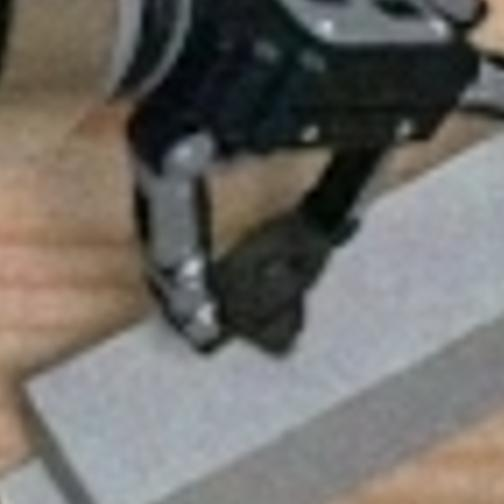

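Scene clock: 9415.40 s.
left_arm: end_effector_position=(+0.4386, -0.4610, +0.1124) hand_measured=(-0.800, -0.800, +0.052, -0.800, -0.672, +1.000) hand_load_n=(+0.0, -0.5, +10.0, +0.0, +9.0, +1.5) hand_stopped_by=(target, target, force, target, force, target) hand_force_limit=0.25 hand_speed=-0.95 end_effector_quat_wxyz=(+0.141, -0.339, +0.859, -0.357) | right_arm: end_effector_position=(+0.2697, +0.2047, +0.1835) hand_measured=(+0.900, +0.900, +0.360, +0.360, -1.000, +1.000) hand_load_n=(+0.0, +0.0, +0.0, +0.0, -0.5, +0.0) hand_stopped_by=(target, target, target, target, target, target) hand_force_limit=0.00 hand_speed=-0.20 end_effector_quat_wxyz=(-0.275, +0.449, +0.849, +0.042)
Joint positions: left_arm=[2.663 -2.038 -1.473 2.698 -1.331 3.387] | right_arm=[-0.068 -1.42 1.981 1.5 1.279 -0.74]
Joint torques (N m): left_arm=[6.99 48.93 27.98 -1.89 1.54 0.91] | right_arm=[10.62 -35.06 -6.58 1.34 -0.68 -1.55]
Wrist force (N, zeroed by zero_wrist_force on left_arm): left_arm=[0.2 0.3 0.3] | right_arm=[0.4 -0.1 -0.3]
Wrist torque (N m, zeroed by zero_wrist_force on left_arm): left_arm=[-0.02 -0.02 0.02] | right_arm=[0.03 -0.03 -0.08]
Wrist force, peak (N, zeroed by zero_wrist_force on left_arm): left_arm=[0.6 -4.1 -3.0] | right_arm=[0.7 -0.1 -0.3]
Hand target: left_arm +0.4386, -0.4610, +0.1124; +0.141, -0.339, +0.859, -0.357 | right_arm +0.2697, +0.2047, +0.1835; -0.275, +0.449, +0.849, +0.042
Off the commanded pose: left_arm 0.000 m, 0 deg | right_arm 0.000 m, 0 deg.
move: done

Scene clock: 9416.93 s.
left_arm: end_effector_position=(+0.4386, -0.4610, +0.1095) hand_measured=(-0.800, -0.800, +0.052, -0.800, -0.672, +1.000) hand_load_n=(+0.0, +0.0, +10.0, +0.0, +9.0, +1.5) hand_stopped_by=(target, target, force, target, force, target) hand_force_limit=0.25 hand_speed=-0.95 end_effector_quat_wxyz=(+0.141, -0.339, +0.859, -0.357) | right_arm: end_effector_position=(+0.2697, +0.2047, +0.1835) hand_measured=(+0.900, +0.900, +0.360, +0.360, -1.000, +1.000) hand_load_n=(+0.0, +0.5, +0.5, +0.0, +0.0, +0.0) hand_stopped_by=(target, target, target, target, target, target) hand_force_limit=0.00 hand_speed=-0.20 end_effector_quat_wxyz=(-0.275, +0.449, +0.849, +0.042)
Joint positions: left_arm=[2.663 -2.041 -1.477 2.705 -1.331 3.387] | right_arm=[-0.068 -1.42 1.981 1.5 1.279 -0.74]
Joint torques (N m): left_arm=[3.74 38.15 25.27 -3.96 0.62 0.35] | right_arm=[10.1 -34.73 -6.22 1.36 -0.64 -1.76]
Wrist force (N, zeroed by zero_wrist_force on left_arm): left_arm=[-0.2 -4.8 -0.3] | right_arm=[0.3 -0.2 -0.4]
Wrist torque (N m, zeroed by zero_wrist_force on left_arm): left_arm=[-0.13 0.03 0.09] | right_arm=[0.00 -0.02 -0.09]
Wrist force, peak (N, zeroed by zero_wrist_force on left_arm): left_arm=[0.0 -5.0 -0.4] | right_arm=[0.7 0.0 -0.4]
Hand target: left_arm +0.4386, -0.4610, +0.1096; +0.141, -0.339, +0.859, -0.357 (not the last commanded pose) | right_arm +0.2697, +0.2047, +0.1835; -0.275, +0.449, +0.849, +0.042
Off the commanded pose: left_arm 0.004 m, 0 deg | right_arm 0.000 m, 0 deg.
move: contact (left_arm)

Scene clock: 9417.63 s.
left_arm: end_effector_position=(+0.4386, -0.4602, +0.1118) hand_measured=(-0.800, -0.800, +0.052, -0.800, -0.672, +1.000) hand_load_n=(+0.0, +0.0, +10.0, +0.0, +9.0, +1.5) hand_stopped_by=(target, target, force, target, force, target) hand_force_limit=0.25 hand_speed=-0.95 end_effector_quat_wxyz=(+0.141, -0.339, +0.859, -0.357) | right_arm: end_effector_position=(+0.2697, +0.2047, +0.1835) hand_measured=(+0.900, +0.900, +0.360, +0.360, -1.000, +1.000) hand_load_n=(+0.0, +0.0, +0.0, +0.0, +0.0, +0.0) hand_stopped_by=(target, target, target, target, target, target) hand_force_limit=0.00 hand_speed=-0.20 end_effector_quat_wxyz=(-0.275, +0.449, +0.849, +0.042)
Joint positions: left_arm=[2.665 -2.038 -1.476 2.7 -1.33 3.388] | right_arm=[-0.068 -1.42 1.981 1.5 1.279 -0.74]
Joint torques (N m): left_arm=[5.95 45.32 32.05 -2.15 1.43 1.09] | right_arm=[10.28 -34.8 -6.74 1.31 -0.71 -1.62]
Wrist force (N, zeroed by zero_wrist_force on left_arm): left_arm=[0.0 0.4 0.4] | right_arm=[0.3 0.0 -0.2]
Wrist torque (N m, zeroed by zero_wrist_force on left_arm): left_arm=[-0.01 0.01 0.00] | right_arm=[0.03 -0.02 -0.08]
Wrist force, peak (N, zeroed by zero_wrist_force on left_arm): left_arm=[-0.1 -5.9 -0.2] | right_arm=[0.6 -0.3 -0.4]
Hand target: left_arm +0.4386, -0.4603, +0.1117; +0.141, -0.339, +0.859, -0.357 | right_arm +0.2697, +0.2047, +0.1835; -0.275, +0.449, +0.849, +0.042
Off the commanded pose: left_arm 0.000 m, 0 deg | right_arm 0.000 m, 0 deg.
move: done

Scene clock: 9418.73 s.
left_arm: end_effector_position=(+0.4386, -0.4602, +0.1102) hand_measured=(-0.800, -0.800, +0.052, -0.800, -0.672, +1.000) hand_load_n=(+0.0, +0.0, +9.5, +0.0, +9.0, +1.0) hand_stopped_by=(target, target, force, target, force, target) hand_force_limit=0.25 hand_speed=-0.95 end_effector_quat_wxyz=(+0.141, -0.339, +0.859, -0.357) | right_arm: end_effector_position=(+0.2697, +0.2047, +0.1835) hand_measured=(+0.900, +0.900, +0.360, +0.360, -1.000, +1.000) hand_load_n=(+0.0, +0.0, +0.0, +0.0, +0.0, +0.5) hand_stopped_by=(target, target, target, target, target, target) hand_force_limit=0.00 hand_speed=-0.20 end_effector_quat_wxyz=(-0.275, +0.449, +0.849, +0.042)
Joint positions: left_arm=[2.665 -2.039 -1.478 2.704 -1.33 3.388] | right_arm=[-0.068 -1.42 1.981 1.5 1.279 -0.74]
Joint torques (N m): left_arm=[2.53 38.51 26.12 -3.27 0.39 0.04] | right_arm=[9.97 -34.54 -5.98 1.38 -0.7 -1.56]
Wrist force (N, zeroed by zero_wrist_force on left_arm): left_arm=[0.2 -4.2 -3.0] | right_arm=[0.5 0.1 -0.1]
Wrist torque (N m, zeroed by zero_wrist_force on left_arm): left_arm=[-0.25 -0.05 0.09] | right_arm=[0.04 -0.04 -0.08]
Wrist force, peak (N, zeroed by zero_wrist_force on left_arm): left_arm=[0.5 -4.2 -3.0] | right_arm=[0.8 0.0 -0.4]
Hand target: left_arm +0.4387, -0.4602, +0.1103; +0.141, -0.339, +0.859, -0.357 (not the last commanded pose) | right_arm +0.2697, +0.2047, +0.1835; -0.275, +0.449, +0.849, +0.042
Off the commanded pose: left_arm 0.006 m, 0 deg | right_arm 0.000 m, 0 deg.
move: contact (left_arm)

Scene clock: 9419.43 s.
left_arm: end_effector_position=(+0.4378, -0.4602, +0.1124) hand_measured=(-0.800, -0.800, +0.052, -0.800, -0.672, +1.000) hand_load_n=(+0.0, +0.0, +10.0, +0.0, +9.0, +1.0) hand_stopped_by=(target, target, force, target, force, target) hand_force_limit=0.25 hand_speed=-0.95 end_effector_quat_wxyz=(+0.141, -0.339, +0.859, -0.357) | right_arm: end_effector_position=(+0.2697, +0.2047, +0.1835) hand_measured=(+0.900, +0.900, +0.360, +0.360, -1.000, +1.000) hand_load_n=(+0.0, +0.0, +0.0, +0.0, +0.0, +0.5) hand_stopped_by=(target, target, target, target, target, target) hand_force_limit=0.00 hand_speed=-0.20 end_effector_quat_wxyz=(-0.275, +0.449, +0.849, +0.042)
Joint positions: left_arm=[2.664 -2.036 -1.477 2.7 -1.331 3.388] | right_arm=[-0.068 -1.42 1.981 1.5 1.279 -0.74]
Joint torques (N m): left_arm=[-7.69 44.93 31.3 -2.07 -1.24 -1.05] | right_arm=[10.58 -34.95 -6.31 1.35 -0.63 -1.55]
Wrist force (N, zeroed by zero_wrist_force on left_arm): left_arm=[0.1 0.6 0.3] | right_arm=[0.5 0.1 -0.1]
Wrist torque (N m, zeroed by zero_wrist_force on left_arm): left_arm=[0.03 0.00 0.00] | right_arm=[0.05 -0.04 -0.07]
Wrist force, peak (N, zeroed by zero_wrist_force on left_arm): left_arm=[0.2 -4.9 -3.0] | right_arm=[0.8 0.0 -0.2]
Hand target: left_arm +0.4379, -0.4602, +0.1124; +0.141, -0.339, +0.859, -0.357 | right_arm +0.2697, +0.2047, +0.1835; -0.275, +0.449, +0.849, +0.042
Off the commanded pose: left_arm 0.000 m, 0 deg | right_arm 0.000 m, 0 deg.
move: done

Scene clock: 9420.77 s.
left_arm: end_effector_position=(+0.4378, -0.4602, +0.1102) hand_measured=(-0.800, -0.800, +0.052, -0.800, -0.672, +1.000) hand_load_n=(+0.0, +0.0, +9.0, +0.0, +9.0, +1.0) hand_stopped_by=(target, target, force, target, force, target) hand_force_limit=0.25 hand_speed=-0.95 end_effector_quat_wxyz=(+0.141, -0.339, +0.859, -0.357) | right_arm: end_effector_position=(+0.2697, +0.2047, +0.1835) hand_measured=(+0.900, +0.900, +0.360, +0.360, -1.000, +1.000) hand_load_n=(+0.0, +0.0, +0.0, +0.0, +0.0, +0.0) hand_stopped_by=(target, target, target, target, target, target) hand_force_limit=0.00 hand_speed=-0.20 end_effector_quat_wxyz=(-0.275, +0.449, +0.849, +0.042)
Joint positions: left_arm=[2.664 -2.038 -1.48 2.704 -1.331 3.388] | right_arm=[-0.068 -1.42 1.981 1.5 1.279 -0.74]
Joint torques (N m): left_arm=[-6.22 35.44 26.89 -3.31 -0.31 -0.16] | right_arm=[10.65 -33.97 -6.65 1.27 -0.69 -1.53]
Wrist force (N, zeroed by zero_wrist_force on left_arm): left_arm=[0.3 -4.1 -2.9] | right_arm=[0.6 -0.1 0.1]
Wrist torque (N m, zeroed by zero_wrist_force on left_arm): left_arm=[-0.25 -0.04 0.08] | right_arm=[0.00 -0.06 -0.08]
Wrist force, peak (N, zeroed by zero_wrist_force on left_arm): left_arm=[0.4 -4.0 -3.3] | right_arm=[0.7 0.0 -0.4]
Hand target: left_arm +0.4379, -0.4603, +0.1103; +0.141, -0.339, +0.859, -0.357 (not the last commanded pose) | right_arm +0.2697, +0.2047, +0.1835; -0.275, +0.449, +0.849, +0.042
Off the commanded pose: left_arm 0.005 m, 0 deg | right_arm 0.000 m, 0 deg.
move: contact (left_arm)

Request:
move --target '[0.0025,-0.0027,0.0035,0,0,0,-0.8,-0.8,0.4,-0.8,0.15,1,0.25,-0.95,0,0,0,0,0,0,0.9,0.9,0.36,0.36,-1,1,0,-0.2]' --speed 0.02

Request:
move --target '[0,0,-0.012,0,0,0,-0.8,-0.8,0.4,-0.8,0.15,1,0.25,-0.95,0,0,0,0,0,0,0.9,0.9,0.36,0.36,-1,1,0,-0.2]' --speed 0.003 --stop_force 3

Request:
move --target '[0.00113,-0.00122,0.0035,0,0,0,-0.8,-0.8,0.4,-0.8,0.15,1,0.25,-0.95,0,0,0,0,0,0,0.9,0.9,0.36,0.36,-1,1,0,-0.2]' --speed 0.02

Request:
move --target '[0,0,-0.012,0,0,0,-0.8,-0.8,0.4,-0.8,0.15,1,0.25,-0.95,0,0,0,0,0,0,0.9,0.9,0.36,0.36,-1,1,0,-0.2]' --speed 0.003 --stop_force 3

Request:
move --target '[0.00113,-0.00122,0.0035,0,0,0,-0.8,-0.8,0.4,-0.8,0.15,1,0.25,-0.95,0,0,0,0,0,0,0.9,0.9,0.36,0.36,-1,1,0,-0.2]' --speed 0.02

Request:
move --target '[0,0,-0.012,0,0,0,-0.8,-0.8,0.4,-0.8,0.15,1,0.25,-0.95,0,0,0,0,0,0,0.9,0.9,0.36,0.36,-1,1,0,-0.2]' --speed 0.003 --stop_force 3

Scene clock: 9445.87 s.
left_arm: end_effector_position=(+0.4394, -0.4619, +0.1124) hand_measured=(-0.800, -0.800, +0.052, -0.800, -0.672, +1.000) hand_load_n=(+0.0, +0.0, +10.0, +0.0, +9.0, +1.5) hand_stopped_by=(target, target, force, target, force, target) hand_force_limit=0.25 hand_speed=-0.95 end_effector_quat_wxyz=(+0.141, -0.339, +0.859, -0.357) | right_arm: end_effector_position=(+0.2697, +0.2047, +0.1835) hand_measured=(+0.900, +0.900, +0.360, +0.360, -1.000, +1.000) hand_load_n=(+0.0, +0.0, +0.0, +0.0, +0.0, +0.0) hand_stopped_by=(target, target, target, target, target, target) hand_force_limit=0.00 hand_speed=-0.20 end_effector_quat_wxyz=(-0.275, +0.449, +0.849, +0.042)
Joint positions: left_arm=[2.662 -2.041 -1.469 2.697 -1.332 3.387] | right_arm=[-0.068 -1.42 1.981 1.5 1.279 -0.74]
Joint torques (N m): left_arm=[-5.78 27.1 19.54 -1.36 -1.03 -1.87] | right_arm=[10.28 -34.19 -6.52 1.22 -0.7 -1.46]
Wrist force (N, zeroed by zero_wrist_force on left_arm): left_arm=[0.2 0.5 0.3] | right_arm=[0.3 -0.1 -0.2]
Wrist torque (N m, zeroed by zero_wrist_force on left_arm): left_arm=[0.00 -0.02 0.01] | right_arm=[0.02 -0.02 -0.08]
Wrist force, peak (N, zeroed by zero_wrist_force on left_arm): left_arm=[0.4 -4.4 -3.3] | right_arm=[0.8 0.1 -0.5]
Hand target: left_arm +0.4394, -0.4619, +0.1124; +0.141, -0.339, +0.859, -0.357 | right_arm +0.2697, +0.2047, +0.1835; -0.275, +0.449, +0.849, +0.042
Off the commanded pose: left_arm 0.000 m, 0 deg | right_arm 0.000 m, 0 deg.
move: done

Scene clock: 9447.13 s.
left_arm: end_effector_position=(+0.4393, -0.4619, +0.1103) hand_measured=(-0.800, -0.800, +0.052, -0.800, -0.672, +1.000) hand_load_n=(-0.5, +0.0, +9.0, +0.0, +9.0, +1.5) hand_stopped_by=(target, target, force, target, force, target) hand_force_limit=0.25 hand_speed=-0.95 end_effector_quat_wxyz=(+0.141, -0.339, +0.859, -0.357) | right_arm: end_effector_position=(+0.2697, +0.2047, +0.1835) hand_measured=(+0.900, +0.900, +0.360, +0.360, -1.000, +1.000) hand_load_n=(+0.0, +0.0, +0.0, +0.0, +0.0, +0.0) hand_stopped_by=(target, target, target, target, target, target) hand_force_limit=0.00 hand_speed=-0.20 end_effector_quat_wxyz=(-0.275, +0.449, +0.849, +0.042)
Joint positions: left_arm=[2.662 -2.043 -1.472 2.702 -1.332 3.387] | right_arm=[-0.068 -1.42 1.981 1.5 1.279 -0.74]
Joint torques (N m): left_arm=[-2.04 37.01 26.81 -3.11 0.08 -1.71] | right_arm=[10.59 -34.58 -6.67 1.38 -0.65 -1.42]
Wrist force (N, zeroed by zero_wrist_force on left_arm): left_arm=[0.6 -3.4 -2.9] | right_arm=[0.5 0.0 -0.3]
Wrist torque (N m, zeroed by zero_wrist_force on left_arm): left_arm=[-0.19 -0.08 0.08] | right_arm=[0.03 -0.05 -0.08]
Wrist force, peak (N, zeroed by zero_wrist_force on left_arm): left_arm=[0.6 -3.6 -3.1] | right_arm=[0.7 0.0 -0.4]
Hand target: left_arm +0.4394, -0.4619, +0.1104; +0.141, -0.339, +0.859, -0.357 (not the last commanded pose) | right_arm +0.2697, +0.2047, +0.1835; -0.275, +0.449, +0.849, +0.042
Off the commanded pose: left_arm 0.005 m, 0 deg | right_arm 0.000 m, 0 deg.
move: contact (left_arm)

Scene clock: 9447.83 s.
left_arm: end_effector_position=(+0.4401, -0.4626, +0.1126) hand_measured=(-0.800, -0.800, +0.052, -0.800, -0.672, +1.000) hand_load_n=(+0.0, +0.0, +10.0, +0.0, +9.0, +1.5) hand_stopped_by=(target, target, force, target, force, target) hand_force_limit=0.25 hand_speed=-0.95 end_effector_quat_wxyz=(+0.141, -0.339, +0.859, -0.357) | right_arm: end_effector_position=(+0.2697, +0.2047, +0.1835) hand_measured=(+0.900, +0.900, +0.360, +0.360, -1.000, +1.000) hand_load_n=(+0.0, +0.0, +0.0, +0.0, +0.0, +0.0) hand_stopped_by=(target, target, target, target, target, target) hand_force_limit=0.00 hand_speed=-0.20 end_effector_quat_wxyz=(-0.275, +0.449, +0.849, +0.042)
Joint positions: left_arm=[2.662 -2.043 -1.465 2.696 -1.333 3.386] | right_arm=[-0.068 -1.42 1.981 1.5 1.279 -0.74]
Joint torques (N m): left_arm=[-9.26 23 24.47 -1.8 -1.2 -1.95] | right_arm=[9.92 -34.26 -6.65 1.18 -0.64 -1.6]
Wrist force (N, zeroed by zero_wrist_force on left_arm): left_arm=[0.1 0.5 0.3] | right_arm=[0.4 -0.3 -0.1]
Wrist torque (N m, zeroed by zero_wrist_force on left_arm): left_arm=[0.01 -0.01 0.01] | right_arm=[-0.02 -0.04 -0.09]
Wrist force, peak (N, zeroed by zero_wrist_force on left_arm): left_arm=[0.5 -3.6 -3.1] | right_arm=[0.7 -0.1 -0.4]
Hand target: left_arm +0.4400, -0.4626, +0.1125; +0.141, -0.339, +0.859, -0.357 | right_arm +0.2697, +0.2047, +0.1835; -0.275, +0.449, +0.849, +0.042
Off the commanded pose: left_arm 0.000 m, 0 deg | right_arm 0.000 m, 0 deg.
move: done

Scene clock: 9449.17 s.
left_arm: end_effector_position=(+0.4400, -0.4626, +0.1103) hand_measured=(-0.800, -0.800, +0.052, -0.800, -0.672, +1.000) hand_load_n=(+0.0, +0.0, +9.0, +0.0, +9.5, +1.0) hand_stopped_by=(target, target, force, target, force, target) hand_force_limit=0.25 hand_speed=-0.95 end_effector_quat_wxyz=(+0.141, -0.339, +0.859, -0.357) | right_arm: end_effector_position=(+0.2697, +0.2047, +0.1835) hand_measured=(+0.900, +0.900, +0.360, +0.360, -1.000, +1.000) hand_load_n=(+0.0, +0.5, +0.0, +0.0, +0.0, +0.0) hand_stopped_by=(target, target, target, target, target, target) hand_force_limit=0.00 hand_speed=-0.20 end_effector_quat_wxyz=(-0.275, +0.449, +0.849, +0.042)
Joint positions: left_arm=[2.662 -2.045 -1.469 2.701 -1.333 3.386] | right_arm=[-0.068 -1.42 1.981 1.5 1.279 -0.74]
Joint torques (N m): left_arm=[-6.43 37.1 27.45 -3.2 -0.59 -1.05] | right_arm=[10.14 -34.03 -5.83 1.4 -0.68 -1.7]
Wrist force (N, zeroed by zero_wrist_force on left_arm): left_arm=[0.6 -3.5 -3.0] | right_arm=[0.4 -0.3 -0.3]
Wrist torque (N m, zeroed by zero_wrist_force on left_arm): left_arm=[-0.21 -0.09 0.09] | right_arm=[0.00 -0.03 -0.08]
Wrist force, peak (N, zeroed by zero_wrist_force on left_arm): left_arm=[0.5 -3.4 -3.3] | right_arm=[0.6 -0.3 -0.4]
Hand target: left_arm +0.4400, -0.4626, +0.1104; +0.141, -0.339, +0.859, -0.357 (not the last commanded pose) | right_arm +0.2697, +0.2047, +0.1835; -0.275, +0.449, +0.849, +0.042
Off the commanded pose: left_arm 0.005 m, 0 deg | right_arm 0.000 m, 0 deg.
move: contact (left_arm)

Scene clock: 9449.87 s.
left_arm: end_effector_position=(+0.4407, -0.4634, +0.1126) hand_measured=(-0.800, -0.800, +0.052, -0.800, -0.672, +1.000) hand_load_n=(+0.0, +0.0, +10.0, +0.0, +9.0, +1.5) hand_stopped_by=(target, target, force, target, force, target) hand_force_limit=0.25 hand_speed=-0.95 end_effector_quat_wxyz=(+0.141, -0.339, +0.859, -0.357) | right_arm: end_effector_position=(+0.2697, +0.2047, +0.1835) hand_measured=(+0.900, +0.900, +0.360, +0.360, -1.000, +1.000) hand_load_n=(-0.5, +0.0, +0.5, +0.0, +0.0, +0.0) hand_stopped_by=(target, target, target, target, target, target) hand_force_limit=0.00 hand_speed=-0.20 end_effector_quat_wxyz=(-0.275, +0.449, +0.849, +0.042)
Joint positions: left_arm=[2.661 -2.045 -1.462 2.695 -1.333 3.386] | right_arm=[-0.068 -1.42 1.981 1.5 1.279 -0.74]
Joint torques (N m): left_arm=[-8.71 23.62 24.82 -1.77 -1.18 -1.89] | right_arm=[10.48 -33.95 -6.25 1.22 -0.49 -1.48]
Wrist force (N, zeroed by zero_wrist_force on left_arm): left_arm=[0.3 0.3 0.3] | right_arm=[0.6 0.0 -0.2]
Wrist torque (N m, zeroed by zero_wrist_force on left_arm): left_arm=[-0.02 -0.03 0.02] | right_arm=[0.03 -0.06 -0.07]
Wrist force, peak (N, zeroed by zero_wrist_force on left_arm): left_arm=[0.6 -3.8 -3.0] | right_arm=[0.7 -0.1 -0.3]
Hand target: left_arm +0.4407, -0.4633, +0.1125; +0.141, -0.339, +0.859, -0.357 | right_arm +0.2697, +0.2047, +0.1835; -0.275, +0.449, +0.849, +0.042
Off the commanded pose: left_arm 0.000 m, 0 deg | right_arm 0.000 m, 0 deg.
move: done

Scene clock: 9451.20 s.
left_arm: end_effector_position=(+0.4407, -0.4633, +0.1103) hand_measured=(-0.800, -0.800, +0.052, -0.800, -0.672, +1.000) hand_load_n=(+0.0, +0.0, +9.0, +0.0, +9.0, +1.0) hand_stopped_by=(target, target, force, target, force, target) hand_force_limit=0.25 hand_speed=-0.95 end_effector_quat_wxyz=(+0.141, -0.339, +0.859, -0.357) | right_arm: end_effector_position=(+0.2697, +0.2047, +0.1835) hand_measured=(+0.900, +0.900, +0.360, +0.360, -1.000, +1.000) hand_load_n=(+0.0, +0.0, +0.0, +0.5, +0.0, +0.5) hand_stopped_by=(target, target, target, target, target, target) hand_force_limit=0.00 hand_speed=-0.20 end_effector_quat_wxyz=(-0.275, +0.449, +0.849, +0.042)
Joint positions: left_arm=[2.661 -2.047 -1.465 2.7 -1.333 3.386] | right_arm=[-0.068 -1.42 1.981 1.5 1.279 -0.74]
Joint torques (N m): left_arm=[-5.72 36.33 27.2 -3.19 -0.53 -0.96] | right_arm=[10.41 -34.34 -5.97 1.28 -0.72 -1.6]
Wrist force (N, zeroed by zero_wrist_force on left_arm): left_arm=[0.6 -3.9 -3.0] | right_arm=[0.5 -0.1 -0.3]
Wrist torque (N m, zeroed by zero_wrist_force on left_arm): left_arm=[-0.27 -0.07 0.09] | right_arm=[0.02 -0.05 -0.08]
Wrist force, peak (N, zeroed by zero_wrist_force on left_arm): left_arm=[0.6 -3.9 -3.0] | right_arm=[0.5 -0.3 -0.6]
Hand target: left_arm +0.4407, -0.4634, +0.1104; +0.141, -0.339, +0.859, -0.357 (not the last commanded pose) | right_arm +0.2697, +0.2047, +0.1835; -0.275, +0.449, +0.849, +0.042
Off the commanded pose: left_arm 0.005 m, 0 deg | right_arm 0.000 m, 0 deg.
move: contact (left_arm)

Request:
move --target '[-0.003,0.0034,0.0035,0,0,0,-0.8,-0.8,0.4,-0.8,0.15,1,0.25,-0.95,0,0,0,0,0,0,0.9,0.9,0.36,0.36,-1,1,0,-0.2]' --speed 0.02

Request:
move --target '[0,0,-0.012,0,0,0,-0.8,-0.8,0.4,-0.8,0.15,1,0.25,-0.95,0,0,0,0,0,0,0.9,0.9,0.36,0.36,-1,1,0,-0.2]' --speed 0.003 --stop_force 3

Request:
move --target '[-0.00067,0.00067,0.0035,0,0,0,-0.8,-0.8,0.4,-0.8,0.15,1,0.25,-0.95,0,0,0,0,0,0,0.9,0.9,0.36,0.36,-1,1,0,-0.2]' --speed 0.02

Request:
move --target '[0,0,-0.012,0,0,0,-0.8,-0.8,0.4,-0.8,0.15,1,0.25,-0.95,0,0,0,0,0,0,0.9,0.9,0.36,0.36,-1,1,0,-0.2]' --speed 0.003 --stop_force 3

Request:
move --target '[-0.00067,-0.00067,0.0035,0,0,0,-0.8,-0.8,0.4,-0.8,0.15,1,0.25,-0.95,0,0,0,0,0,0,0.9,0.9,0.36,0.36,-1,1,0,-0.2]' --speed 0.02

Request:
move --target '[0,0,-0.012,0,0,0,-0.8,-0.8,0.4,-0.8,0.15,1,0.25,-0.95,0,0,0,0,0,0,0.9,0.9,0.36,0.36,-1,1,0,-0.2]' --speed 0.003 --stop_force 3

Request:
move --target '[0.00067,-0.00067,0.0035,0,0,0,-0.8,-0.8,0.4,-0.8,0.15,1,0.25,-0.95,0,0,0,0,0,0,0.9,0.9,0.36,0.36,-1,1,0,-0.2]' --speed 0.02

Request:
move --target '[0,0,-0.012,0,0,0,-0.8,-0.8,0.4,-0.8,0.15,1,0.25,-0.95,0,0,0,0,0,0,0.9,0.9,0.36,0.36,-1,1,0,-0.2]' --speed 0.003 --stop_force 3

Scene clock: 9484.47 s.
left_arm: end_effector_position=(+0.4389, -0.4613, +0.1126) hand_measured=(-0.800, -0.800, +0.052, -0.800, -0.672, +1.000) hand_load_n=(+0.0, +0.0, +9.5, +0.0, +9.0, +1.5) hand_stopped_by=(target, target, force, target, force, target) hand_force_limit=0.25 hand_speed=-0.95 end_effector_quat_wxyz=(+0.141, -0.339, +0.859, -0.357) | right_arm: end_effector_position=(+0.2697, +0.2047, +0.1835) hand_measured=(+0.900, +0.900, +0.360, +0.360, -1.000, +1.000) hand_load_n=(+0.0, +0.0, +0.0, +0.0, +0.0, +0.0) hand_stopped_by=(target, target, target, target, target, target) hand_force_limit=0.00 hand_speed=-0.20 end_effector_quat_wxyz=(-0.275, +0.449, +0.849, +0.042)
Joint positions: left_arm=[2.663 -2.039 -1.472 2.698 -1.332 3.387] | right_arm=[-0.068 -1.42 1.981 1.5 1.279 -0.74]
Joint torques (N m): left_arm=[5.18 36.08 15.54 -2.49 1.52 0.93] | right_arm=[9.91 -34.06 -5.93 1.39 -0.67 -1.56]
Wrist force (N, zeroed by zero_wrist_force on left_arm): left_arm=[0.2 0.4 0.5] | right_arm=[0.6 0.2 -0.1]
Wrist torque (N m, zeroed by zero_wrist_force on left_arm): left_arm=[-0.01 -0.03 0.02] | right_arm=[0.06 -0.06 -0.06]
Wrist force, peak (N, zeroed by zero_wrist_force on left_arm): left_arm=[0.7 -4.0 -3.2] | right_arm=[0.8 0.1 -0.2]
Hand target: left_arm +0.4389, -0.4613, +0.1125; +0.141, -0.339, +0.859, -0.357 | right_arm +0.2697, +0.2047, +0.1835; -0.275, +0.449, +0.849, +0.042
Off the commanded pose: left_arm 0.000 m, 0 deg | right_arm 0.000 m, 0 deg.
move: done

Scene clock: 9486.17 s.
left_arm: end_effector_position=(+0.4389, -0.4613, +0.1092) hand_measured=(-0.800, -0.800, +0.052, -0.800, -0.672, +1.000) hand_load_n=(+0.0, +0.0, +9.5, +0.0, +9.0, +1.0) hand_stopped_by=(target, target, force, target, force, target) hand_force_limit=0.25 hand_speed=-0.95 end_effector_quat_wxyz=(+0.141, -0.339, +0.859, -0.357) | right_arm: end_effector_position=(+0.2697, +0.2047, +0.1835) hand_measured=(+0.900, +0.900, +0.360, +0.360, -1.000, +1.000) hand_load_n=(+0.0, +0.0, +0.5, +0.0, +0.0, +0.0) hand_stopped_by=(target, target, target, target, target, target) hand_force_limit=0.00 hand_speed=-0.20 end_effector_quat_wxyz=(-0.275, +0.449, +0.849, +0.042)
Joint positions: left_arm=[2.663 -2.042 -1.476 2.705 -1.332 3.387] | right_arm=[-0.068 -1.42 1.981 1.5 1.279 -0.74]
Joint torques (N m): left_arm=[-6.36 36.41 26.3 -3.76 -1.21 -1.05] | right_arm=[9.88 -34.42 -6.35 1.3 -0.7 -1.36]
Wrist force (N, zeroed by zero_wrist_force on left_arm): left_arm=[-0.1 -4.6 -1.4] | right_arm=[0.5 0.1 -0.3]
Wrist torque (N m, zeroed by zero_wrist_force on left_arm): left_arm=[-0.16 -0.03 0.11] | right_arm=[0.05 -0.04 -0.07]
Wrist force, peak (N, zeroed by zero_wrist_force on left_arm): left_arm=[0.0 -4.7 -1.4] | right_arm=[0.6 -0.1 -0.5]
Hand target: left_arm +0.4389, -0.4613, +0.1093; +0.141, -0.339, +0.859, -0.357 (not the last commanded pose) | right_arm +0.2697, +0.2047, +0.1835; -0.275, +0.449, +0.849, +0.042
Off the commanded pose: left_arm 0.004 m, 0 deg | right_arm 0.000 m, 0 deg.
move: contact (left_arm)

Scene clock: 9486.87 s.
left_arm: end_effector_position=(+0.4385, -0.4609, +0.1115) hand_measured=(-0.800, -0.800, +0.052, -0.800, -0.672, +1.000) hand_load_n=(+0.0, +0.0, +10.0, -0.5, +9.0, +1.5) hand_stopped_by=(target, target, force, target, force, target) hand_force_limit=0.25 hand_speed=-0.95 end_effector_quat_wxyz=(+0.141, -0.339, +0.859, -0.357) | right_arm: end_effector_position=(+0.2697, +0.2047, +0.1835) hand_measured=(+0.900, +0.900, +0.360, +0.360, -1.000, +1.000) hand_load_n=(+0.0, +0.0, +0.0, +0.0, +0.0, +0.0) hand_stopped_by=(target, target, target, target, target, target) hand_force_limit=0.00 hand_speed=-0.20 end_effector_quat_wxyz=(-0.275, +0.449, +0.849, +0.042)
Joint positions: left_arm=[2.663 -2.039 -1.475 2.701 -1.331 3.387] | right_arm=[-0.068 -1.42 1.981 1.5 1.279 -0.74]
Joint torques (N m): left_arm=[8.77 43.88 32.77 -2.05 1.77 1.27] | right_arm=[10.3 -35.01 -5.54 1.26 -0.76 -1.58]
Wrist force (N, zeroed by zero_wrist_force on left_arm): left_arm=[0.2 0.5 0.4] | right_arm=[0.5 0.0 -0.4]
Wrist torque (N m, zeroed by zero_wrist_force on left_arm): left_arm=[0.02 -0.02 0.01] | right_arm=[0.05 -0.04 -0.07]
Wrist force, peak (N, zeroed by zero_wrist_force on left_arm): left_arm=[-0.3 -5.5 -1.0] | right_arm=[0.7 -0.2 -0.3]
Hand target: left_arm +0.4385, -0.4609, +0.1114; +0.141, -0.339, +0.859, -0.357 | right_arm +0.2697, +0.2047, +0.1835; -0.275, +0.449, +0.849, +0.042
Off the commanded pose: left_arm 0.000 m, 0 deg | right_arm 0.000 m, 0 deg.
move: done

Scene clock: 9487.97 s.
left_arm: end_effector_position=(+0.4385, -0.4609, +0.1099) hand_measured=(-0.800, -0.800, +0.052, -0.800, -0.672, +1.000) hand_load_n=(+0.0, +0.0, +9.5, +0.0, +9.0, +0.5) hand_stopped_by=(target, target, force, target, force, target) hand_force_limit=0.25 hand_speed=-0.95 end_effector_quat_wxyz=(+0.141, -0.339, +0.859, -0.357) | right_arm: end_effector_position=(+0.2697, +0.2047, +0.1835) hand_measured=(+0.900, +0.900, +0.360, +0.360, -1.000, +1.000) hand_load_n=(+0.0, +0.0, -0.5, +0.0, +0.0, +0.0) hand_stopped_by=(target, target, target, target, target, target) hand_force_limit=0.00 hand_speed=-0.20 end_effector_quat_wxyz=(-0.275, +0.449, +0.849, +0.042)
Joint positions: left_arm=[2.663 -2.04 -1.477 2.704 -1.331 3.387] | right_arm=[-0.068 -1.42 1.981 1.5 1.279 -0.74]
Joint torques (N m): left_arm=[8.27 37.58 26.91 -3.49 1.59 1.1] | right_arm=[9.71 -34.23 -6 1.22 -0.62 -1.53]
Wrist force (N, zeroed by zero_wrist_force on left_arm): left_arm=[-0.2 -4.6 -2.6] | right_arm=[0.4 0.0 -0.1]
Wrist torque (N m, zeroed by zero_wrist_force on left_arm): left_arm=[-0.26 -0.04 0.11] | right_arm=[0.03 -0.03 -0.09]
Wrist force, peak (N, zeroed by zero_wrist_force on left_arm): left_arm=[-0.2 -4.6 -2.6] | right_arm=[0.6 0.0 -0.5]
Hand target: left_arm +0.4385, -0.4609, +0.1100; +0.141, -0.339, +0.859, -0.357 (not the last commanded pose) | right_arm +0.2697, +0.2047, +0.1835; -0.275, +0.449, +0.849, +0.042
Off the commanded pose: left_arm 0.006 m, 0 deg | right_arm 0.000 m, 0 deg.
move: contact (left_arm)

Scene clock: 9488.67 s.
left_arm: end_effector_position=(+0.4381, -0.4613, +0.1121) hand_measured=(-0.800, -0.800, +0.052, -0.800, -0.672, +1.000) hand_load_n=(+0.0, +0.0, +9.5, +0.0, +9.0, +1.0) hand_stopped_by=(target, target, force, target, force, target) hand_force_limit=0.25 hand_speed=-0.95 end_effector_quat_wxyz=(+0.141, -0.339, +0.859, -0.357) | right_arm: end_effector_position=(+0.2697, +0.2047, +0.1835) hand_measured=(+0.900, +0.900, +0.360, +0.360, -1.000, +1.000) hand_load_n=(+0.0, +0.0, +0.0, +0.0, +0.0, +0.5) hand_stopped_by=(target, target, target, target, target, target) hand_force_limit=0.00 hand_speed=-0.20 end_effector_quat_wxyz=(-0.275, +0.449, +0.849, +0.042)
Joint positions: left_arm=[2.662 -2.038 -1.474 2.7 -1.332 3.387] | right_arm=[-0.068 -1.42 1.981 1.5 1.279 -0.74]
Joint torques (N m): left_arm=[-6.19 45.24 28.58 -2.08 -1.14 -1.16] | right_arm=[10.42 -34.24 -5.91 1.24 -0.72 -1.6]
Wrist force (N, zeroed by zero_wrist_force on left_arm): left_arm=[0.1 0.5 0.5] | right_arm=[0.5 0.0 -0.3]
Wrist torque (N m, zeroed by zero_wrist_force on left_arm): left_arm=[0.00 -0.01 0.01] | right_arm=[0.04 -0.05 -0.07]
Wrist force, peak (N, zeroed by zero_wrist_force on left_arm): left_arm=[0.0 -5.1 -2.4] | right_arm=[0.7 -0.1 -0.2]
Hand target: left_arm +0.4381, -0.4613, +0.1121; +0.141, -0.339, +0.859, -0.357 | right_arm +0.2697, +0.2047, +0.1835; -0.275, +0.449, +0.849, +0.042
Off the commanded pose: left_arm 0.000 m, 0 deg | right_arm 0.000 m, 0 deg.
move: done

Scene clock: 9490.00 s.
left_arm: end_effector_position=(+0.4381, -0.4613, +0.1099) hand_measured=(-0.800, -0.800, +0.052, -0.800, -0.672, +1.000) hand_load_n=(+0.0, +0.0, +9.5, +0.0, +9.0, +0.5) hand_stopped_by=(target, target, force, target, force, target) hand_force_limit=0.25 hand_speed=-0.95 end_effector_quat_wxyz=(+0.141, -0.339, +0.859, -0.357) | right_arm: end_effector_position=(+0.2697, +0.2047, +0.1835) hand_measured=(+0.900, +0.900, +0.360, +0.360, -1.000, +1.000) hand_load_n=(+0.0, +0.0, +0.0, +0.0, +0.0, +0.0) hand_stopped_by=(target, target, target, target, target, target) hand_force_limit=0.00 hand_speed=-0.20 end_effector_quat_wxyz=(-0.275, +0.449, +0.849, +0.042)
Joint positions: left_arm=[2.662 -2.04 -1.477 2.704 -1.332 3.387] | right_arm=[-0.068 -1.42 1.981 1.5 1.279 -0.74]
Joint torques (N m): left_arm=[-4.69 36.78 25.87 -3.66 0.04 0.49] | right_arm=[9.88 -34.46 -5.45 1.22 -0.69 -1.53]
Wrist force (N, zeroed by zero_wrist_force on left_arm): left_arm=[-0.1 -4.2 -2.5] | right_arm=[0.6 0.0 -0.4]
Wrist torque (N m, zeroed by zero_wrist_force on left_arm): left_arm=[-0.26 -0.05 0.11] | right_arm=[0.04 -0.06 -0.06]
Wrist force, peak (N, zeroed by zero_wrist_force on left_arm): left_arm=[-0.1 -4.2 -2.5] | right_arm=[0.6 -0.2 -0.5]
Hand target: left_arm +0.4382, -0.4613, +0.1100; +0.141, -0.339, +0.859, -0.357 (not the last commanded pose) | right_arm +0.2697, +0.2047, +0.1835; -0.275, +0.449, +0.849, +0.042
Off the commanded pose: left_arm 0.005 m, 0 deg | right_arm 0.000 m, 0 deg.
move: contact (left_arm)

Scene clock: 9490.70 s.
left_arm: end_effector_position=(+0.4386, -0.4617, +0.1121) hand_measured=(-0.800, -0.800, +0.052, -0.800, -0.672, +1.000) hand_load_n=(+0.0, +0.0, +10.0, +0.0, +9.0, +1.5) hand_stopped_by=(target, target, force, target, force, target) hand_force_limit=0.25 hand_speed=-0.95 end_effector_quat_wxyz=(+0.141, -0.339, +0.859, -0.357) | right_arm: end_effector_position=(+0.2697, +0.2047, +0.1835) hand_measured=(+0.900, +0.900, +0.360, +0.360, -1.000, +1.000) hand_load_n=(+0.0, +0.0, +0.0, +0.0, -0.5, +0.0) hand_stopped_by=(target, target, target, target, target, target) hand_force_limit=0.00 hand_speed=-0.20 end_effector_quat_wxyz=(-0.275, +0.449, +0.849, +0.042)
Joint positions: left_arm=[2.662 -2.039 -1.472 2.699 -1.332 3.386] | right_arm=[-0.068 -1.42 1.981 1.5 1.279 -0.74]
Joint torques (N m): left_arm=[-7.12 49.23 26.3 -1.64 -1.01 -1.21] | right_arm=[10.72 -34.6 -5.75 1.25 -0.68 -1.57]
Wrist force (N, zeroed by zero_wrist_force on left_arm): left_arm=[0.1 0.2 0.3] | right_arm=[0.5 -0.1 -0.4]
Wrist torque (N m, zeroed by zero_wrist_force on left_arm): left_arm=[-0.04 -0.01 0.01] | right_arm=[0.04 -0.04 -0.08]
Wrist force, peak (N, zeroed by zero_wrist_force on left_arm): left_arm=[-0.3 -4.7 -2.6] | right_arm=[0.7 0.0 -0.4]
Hand target: left_arm +0.4386, -0.4617, +0.1121; +0.141, -0.339, +0.859, -0.357 | right_arm +0.2697, +0.2047, +0.1835; -0.275, +0.449, +0.849, +0.042
Off the commanded pose: left_arm 0.000 m, 0 deg | right_arm 0.000 m, 0 deg.
move: done

Scene clock: 9492.23 s.
left_arm: end_effector_position=(+0.4385, -0.4617, +0.1092) hand_measured=(-0.800, -0.800, +0.052, -0.800, -0.672, +1.000) hand_load_n=(+0.0, +0.0, +9.5, +0.0, +9.0, +1.0) hand_stopped_by=(target, target, force, target, force, target) hand_force_limit=0.25 hand_speed=-0.95 end_effector_quat_wxyz=(+0.141, -0.339, +0.859, -0.357) | right_arm: end_effector_position=(+0.2697, +0.2047, +0.1835) hand_measured=(+0.900, +0.900, +0.360, +0.360, -1.000, +1.000) hand_load_n=(+0.0, +0.0, +0.0, +0.0, +0.0, +0.0) hand_stopped_by=(target, target, target, target, target, target) hand_force_limit=0.00 hand_speed=-0.20 end_effector_quat_wxyz=(-0.275, +0.449, +0.849, +0.042)
Joint positions: left_arm=[2.662 -2.042 -1.476 2.705 -1.332 3.386] | right_arm=[-0.068 -1.42 1.981 1.5 1.279 -0.74]
Joint torques (N m): left_arm=[-7.69 36 26.42 -3.64 -0.7 -0.59] | right_arm=[10.18 -34.95 -5.93 1.19 -0.69 -1.49]
Wrist force (N, zeroed by zero_wrist_force on left_arm): left_arm=[0.1 -4.9 -1.7] | right_arm=[0.5 -0.2 -0.2]
Wrist torque (N m, zeroed by zero_wrist_force on left_arm): left_arm=[-0.20 -0.06 0.13] | right_arm=[0.00 -0.05 -0.08]
Wrist force, peak (N, zeroed by zero_wrist_force on left_arm): left_arm=[0.1 -4.9 -1.7] | right_arm=[0.8 -0.1 -0.3]
Hand target: left_arm +0.4386, -0.4617, +0.1093; +0.141, -0.339, +0.859, -0.357 (not the last commanded pose) | right_arm +0.2697, +0.2047, +0.1835; -0.275, +0.449, +0.849, +0.042
Off the commanded pose: left_arm 0.004 m, 0 deg | right_arm 0.000 m, 0 deg.
move: contact (left_arm)

Request:
move --target '[0.0005,0.0002,0.0035,0,0,0,-0.8,-0.8,0.4,-0.8,0.15,1,0.25,-0.95,0,0,0,0,0,0,0.9,0.9,0.36,0.36,-1,1,0,-0.2]' --speed 0.02

Request:
move --target '[0,0,-0.012,0,0,0,-0.8,-0.8,0.4,-0.8,0.15,1,0.25,-0.95,0,0,0,0,0,0,0.9,0.9,0.36,0.36,-1,1,0,-0.2]' --speed 0.003 --stop_force 3

Request:
move --target '[0.0005,-0.0005,0.0035,0,0,0,-0.8,-0.8,0.4,-0.8,0.15,1,0.25,-0.95,0,0,0,0,0,0,0.9,0.9,0.36,0.36,-1,1,0,-0.2]' --speed 0.02

Request:
move --target '[0,0,-0.012,0,0,0,-0.8,-0.8,0.4,-0.8,0.15,1,0.25,-0.95,0,0,0,0,0,0,0.9,0.9,0.36,0.36,-1,1,0,-0.2]' --speed 0.003 --stop_force 3 --cameras '["cam_head_right"]'

Request:
zoom_image --camera "cam_head_right" --region '[350, 385, 400, 435]'

Scene clock: 9513.77 s.
left_arm: end_effector_position=(+0.4389, -0.4616, +0.1115) hand_measured=(-0.800, -0.800, +0.052, -0.800, -0.672, +1.000) hand_load_n=(+0.0, -0.5, +10.0, +0.0, +9.0, +1.5) hand_stopped_by=(target, target, force, target, force, target) hand_force_limit=0.25 hand_speed=-0.95 end_effector_quat_wxyz=(+0.141, -0.339, +0.859, -0.357) | right_arm: end_effector_position=(+0.2697, +0.2047, +0.1835) hand_measured=(+0.900, +0.900, +0.360, +0.360, -1.000, +1.000) hand_load_n=(+0.0, +0.0, +0.0, +0.0, +0.0, +0.0) hand_stopped_by=(target, target, target, target, target, target) hand_force_limit=0.00 hand_speed=-0.20 end_effector_quat_wxyz=(-0.275, +0.449, +0.849, +0.042)
Joint positions: left_arm=[2.662 -2.04 -1.473 2.7 -1.332 3.387] | right_arm=[-0.068 -1.42 1.981 1.5 1.279 -0.74]
Joint torques (N m): left_arm=[7.67 47.57 27.87 -1.95 1.71 1.17] | right_arm=[10.36 -33.97 -6.13 1.27 -0.74 -1.57]
Wrist force (N, zeroed by zero_wrist_force on left_arm): left_arm=[0.2 0.4 0.3] | right_arm=[0.5 -0.3 -0.3]
Wrist torque (N m, zeroed by zero_wrist_force on left_arm): left_arm=[0.01 -0.03 0.01] | right_arm=[0.00 -0.04 -0.08]
Wrist force, peak (N, zeroed by zero_wrist_force on left_arm): left_arm=[0.1 -5.3 -1.7] | right_arm=[0.7 -0.1 -0.4]
Hand target: left_arm +0.4389, -0.4616, +0.1114; +0.141, -0.339, +0.859, -0.357 | right_arm +0.2697, +0.2047, +0.1835; -0.275, +0.449, +0.849, +0.042
Off the commanded pose: left_arm 0.000 m, 0 deg | right_arm 0.000 m, 0 deg.
move: done

Scene clock: 9515.10 s.
left_arm: end_effector_position=(+0.4388, -0.4616, +0.1092) hand_measured=(-0.800, -0.800, +0.052, -0.800, -0.672, +1.000) hand_load_n=(+0.0, +0.0, +9.5, -0.5, +9.0, +1.0) hand_stopped_by=(target, target, force, target, force, target) hand_force_limit=0.25 hand_speed=-0.95 end_effector_quat_wxyz=(+0.141, -0.339, +0.859, -0.357) | right_arm: end_effector_position=(+0.2697, +0.2047, +0.1835) hand_measured=(+0.900, +0.900, +0.360, +0.360, -1.000, +1.000) hand_load_n=(+0.0, +0.0, +0.0, +0.0, +0.0, +0.0) hand_stopped_by=(target, target, target, target, target, target) hand_force_limit=0.00 hand_speed=-0.20 end_effector_quat_wxyz=(-0.275, +0.449, +0.849, +0.042)
Joint positions: left_arm=[2.662 -2.042 -1.476 2.705 -1.332 3.387] | right_arm=[-0.068 -1.42 1.981 1.5 1.279 -0.74]
Joint torques (N m): left_arm=[8.05 38.76 26.68 -3.52 1.46 0.82] | right_arm=[9.79 -34.41 -5.52 1.27 -0.64 -1.57]
Wrist force (N, zeroed by zero_wrist_force on left_arm): left_arm=[0.0 -4.2 -1.8] | right_arm=[0.7 -0.1 -0.3]
Wrist torque (N m, zeroed by zero_wrist_force on left_arm): left_arm=[-0.22 -0.04 0.10] | right_arm=[0.02 -0.07 -0.07]
Wrist force, peak (N, zeroed by zero_wrist_force on left_arm): left_arm=[-0.1 -4.2 -2.2] | right_arm=[0.7 -0.2 -0.3]
Hand target: left_arm +0.4389, -0.4616, +0.1093; +0.141, -0.339, +0.859, -0.357 (not the last commanded pose) | right_arm +0.2697, +0.2047, +0.1835; -0.275, +0.449, +0.849, +0.042
Off the commanded pose: left_arm 0.005 m, 0 deg | right_arm 0.000 m, 0 deg.
move: contact (left_arm)

Scene clock: 9515.80 s.
left_arm: end_effector_position=(+0.4392, -0.4619, +0.1114) hand_measured=(-0.800, -0.800, +0.052, -0.800, -0.672, +1.000) hand_load_n=(+0.0, -0.5, +10.0, +0.0, +9.0, +1.0) hand_stopped_by=(target, target, force, target, force, target) hand_force_limit=0.25 hand_speed=-0.95 end_effector_quat_wxyz=(+0.141, -0.339, +0.859, -0.357) | right_arm: end_effector_position=(+0.2697, +0.2047, +0.1835) hand_measured=(+0.900, +0.900, +0.360, +0.360, -1.000, +1.000) hand_load_n=(+0.0, +0.0, +0.0, +0.0, +0.0, +0.0) hand_stopped_by=(target, target, target, target, target, target) hand_force_limit=0.00 hand_speed=-0.20 end_effector_quat_wxyz=(-0.275, +0.449, +0.849, +0.042)
Joint positions: left_arm=[2.662 -2.041 -1.471 2.7 -1.332 3.386] | right_arm=[-0.068 -1.42 1.981 1.5 1.279 -0.74]
Joint torques (N m): left_arm=[-7.07 46.1 28.13 -2.02 -1.22 -1.31] | right_arm=[10.69 -33.65 -5.9 1.21 -0.68 -1.62]
Wrist force (N, zeroed by zero_wrist_force on left_arm): left_arm=[0.0 0.5 0.4] | right_arm=[0.6 0.0 -0.5]
Wrist torque (N m, zeroed by zero_wrist_force on left_arm): left_arm=[0.00 0.01 0.00] | right_arm=[0.05 -0.05 -0.07]
Wrist force, peak (N, zeroed by zero_wrist_force on left_arm): left_arm=[-0.2 -4.6 -1.9] | right_arm=[0.6 0.0 -0.5]
Hand target: left_arm +0.4392, -0.4619, +0.1114; +0.141, -0.339, +0.859, -0.357 | right_arm +0.2697, +0.2047, +0.1835; -0.275, +0.449, +0.849, +0.042
Off the commanded pose: left_arm 0.000 m, 0 deg | right_arm 0.000 m, 0 deg.
move: done

Scene clock: 9517.10 s.
left_arm: end_effector_position=(+0.4391, -0.4619, +0.1093) hand_measured=(-0.800, -0.800, +0.052, -0.800, -0.672, +1.000) hand_load_n=(+0.0, +0.0, +8.5, +0.0, +9.5, +1.0) hand_stopped_by=(target, target, force, target, force, target) hand_force_limit=0.25 hand_speed=-0.95 end_effector_quat_wxyz=(+0.141, -0.339, +0.859, -0.357) | right_arm: end_effector_position=(+0.2697, +0.2047, +0.1835) hand_measured=(+0.900, +0.900, +0.360, +0.360, -1.000, +1.000) hand_load_n=(+0.0, +0.0, +0.0, +0.0, +0.0, +0.0) hand_stopped_by=(target, target, target, target, target, target) hand_force_limit=0.00 hand_speed=-0.20 end_effector_quat_wxyz=(-0.275, +0.449, +0.849, +0.042)
Joint positions: left_arm=[2.662 -2.043 -1.474 2.705 -1.332 3.386] | right_arm=[-0.068 -1.42 1.981 1.5 1.279 -0.74]
Joint torques (N m): left_arm=[-8.9 36.81 26.8 -3 -1.12 -0.86] | right_arm=[9.72 -34.81 -6.06 1.26 -0.62 -1.56]
Wrist force (N, zeroed by zero_wrist_force on left_arm): left_arm=[0.2 -3.7 -3.4] | right_arm=[0.3 0.0 -0.3]
Wrist torque (N m, zeroed by zero_wrist_force on left_arm): left_arm=[-0.26 -0.06 0.09] | right_arm=[0.04 -0.02 -0.09]
Wrist force, peak (N, zeroed by zero_wrist_force on left_arm): left_arm=[0.3 -3.7 -3.6] | right_arm=[0.6 -0.1 -0.5]
Hand target: left_arm +0.4392, -0.4619, +0.1094; +0.141, -0.339, +0.859, -0.357 (not the last commanded pose) | right_arm +0.2697, +0.2047, +0.1835; -0.275, +0.449, +0.849, +0.042
Off the commanded pose: left_arm 0.005 m, 0 deg | right_arm 0.000 m, 0 deg.
move: contact (left_arm)
Images, in order (width x height): cam_head_right 672x504.

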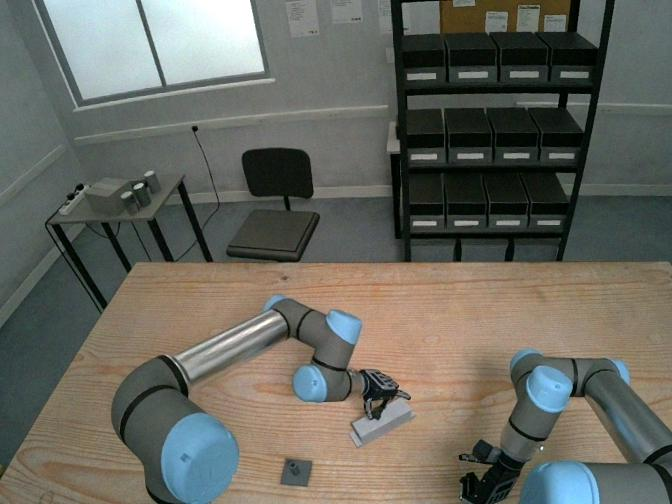

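Scaled by 10.080 from the camera's 672x504 image, which has a finer 960x720 frame.

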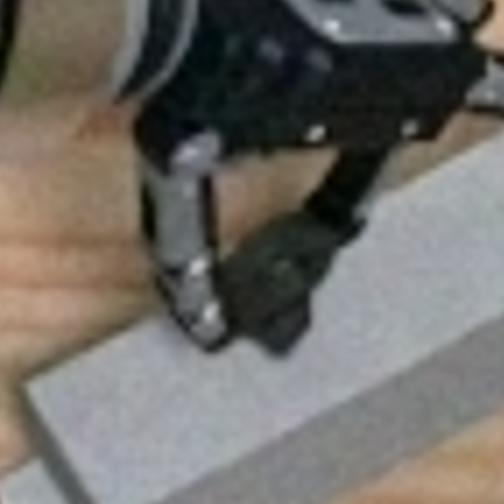

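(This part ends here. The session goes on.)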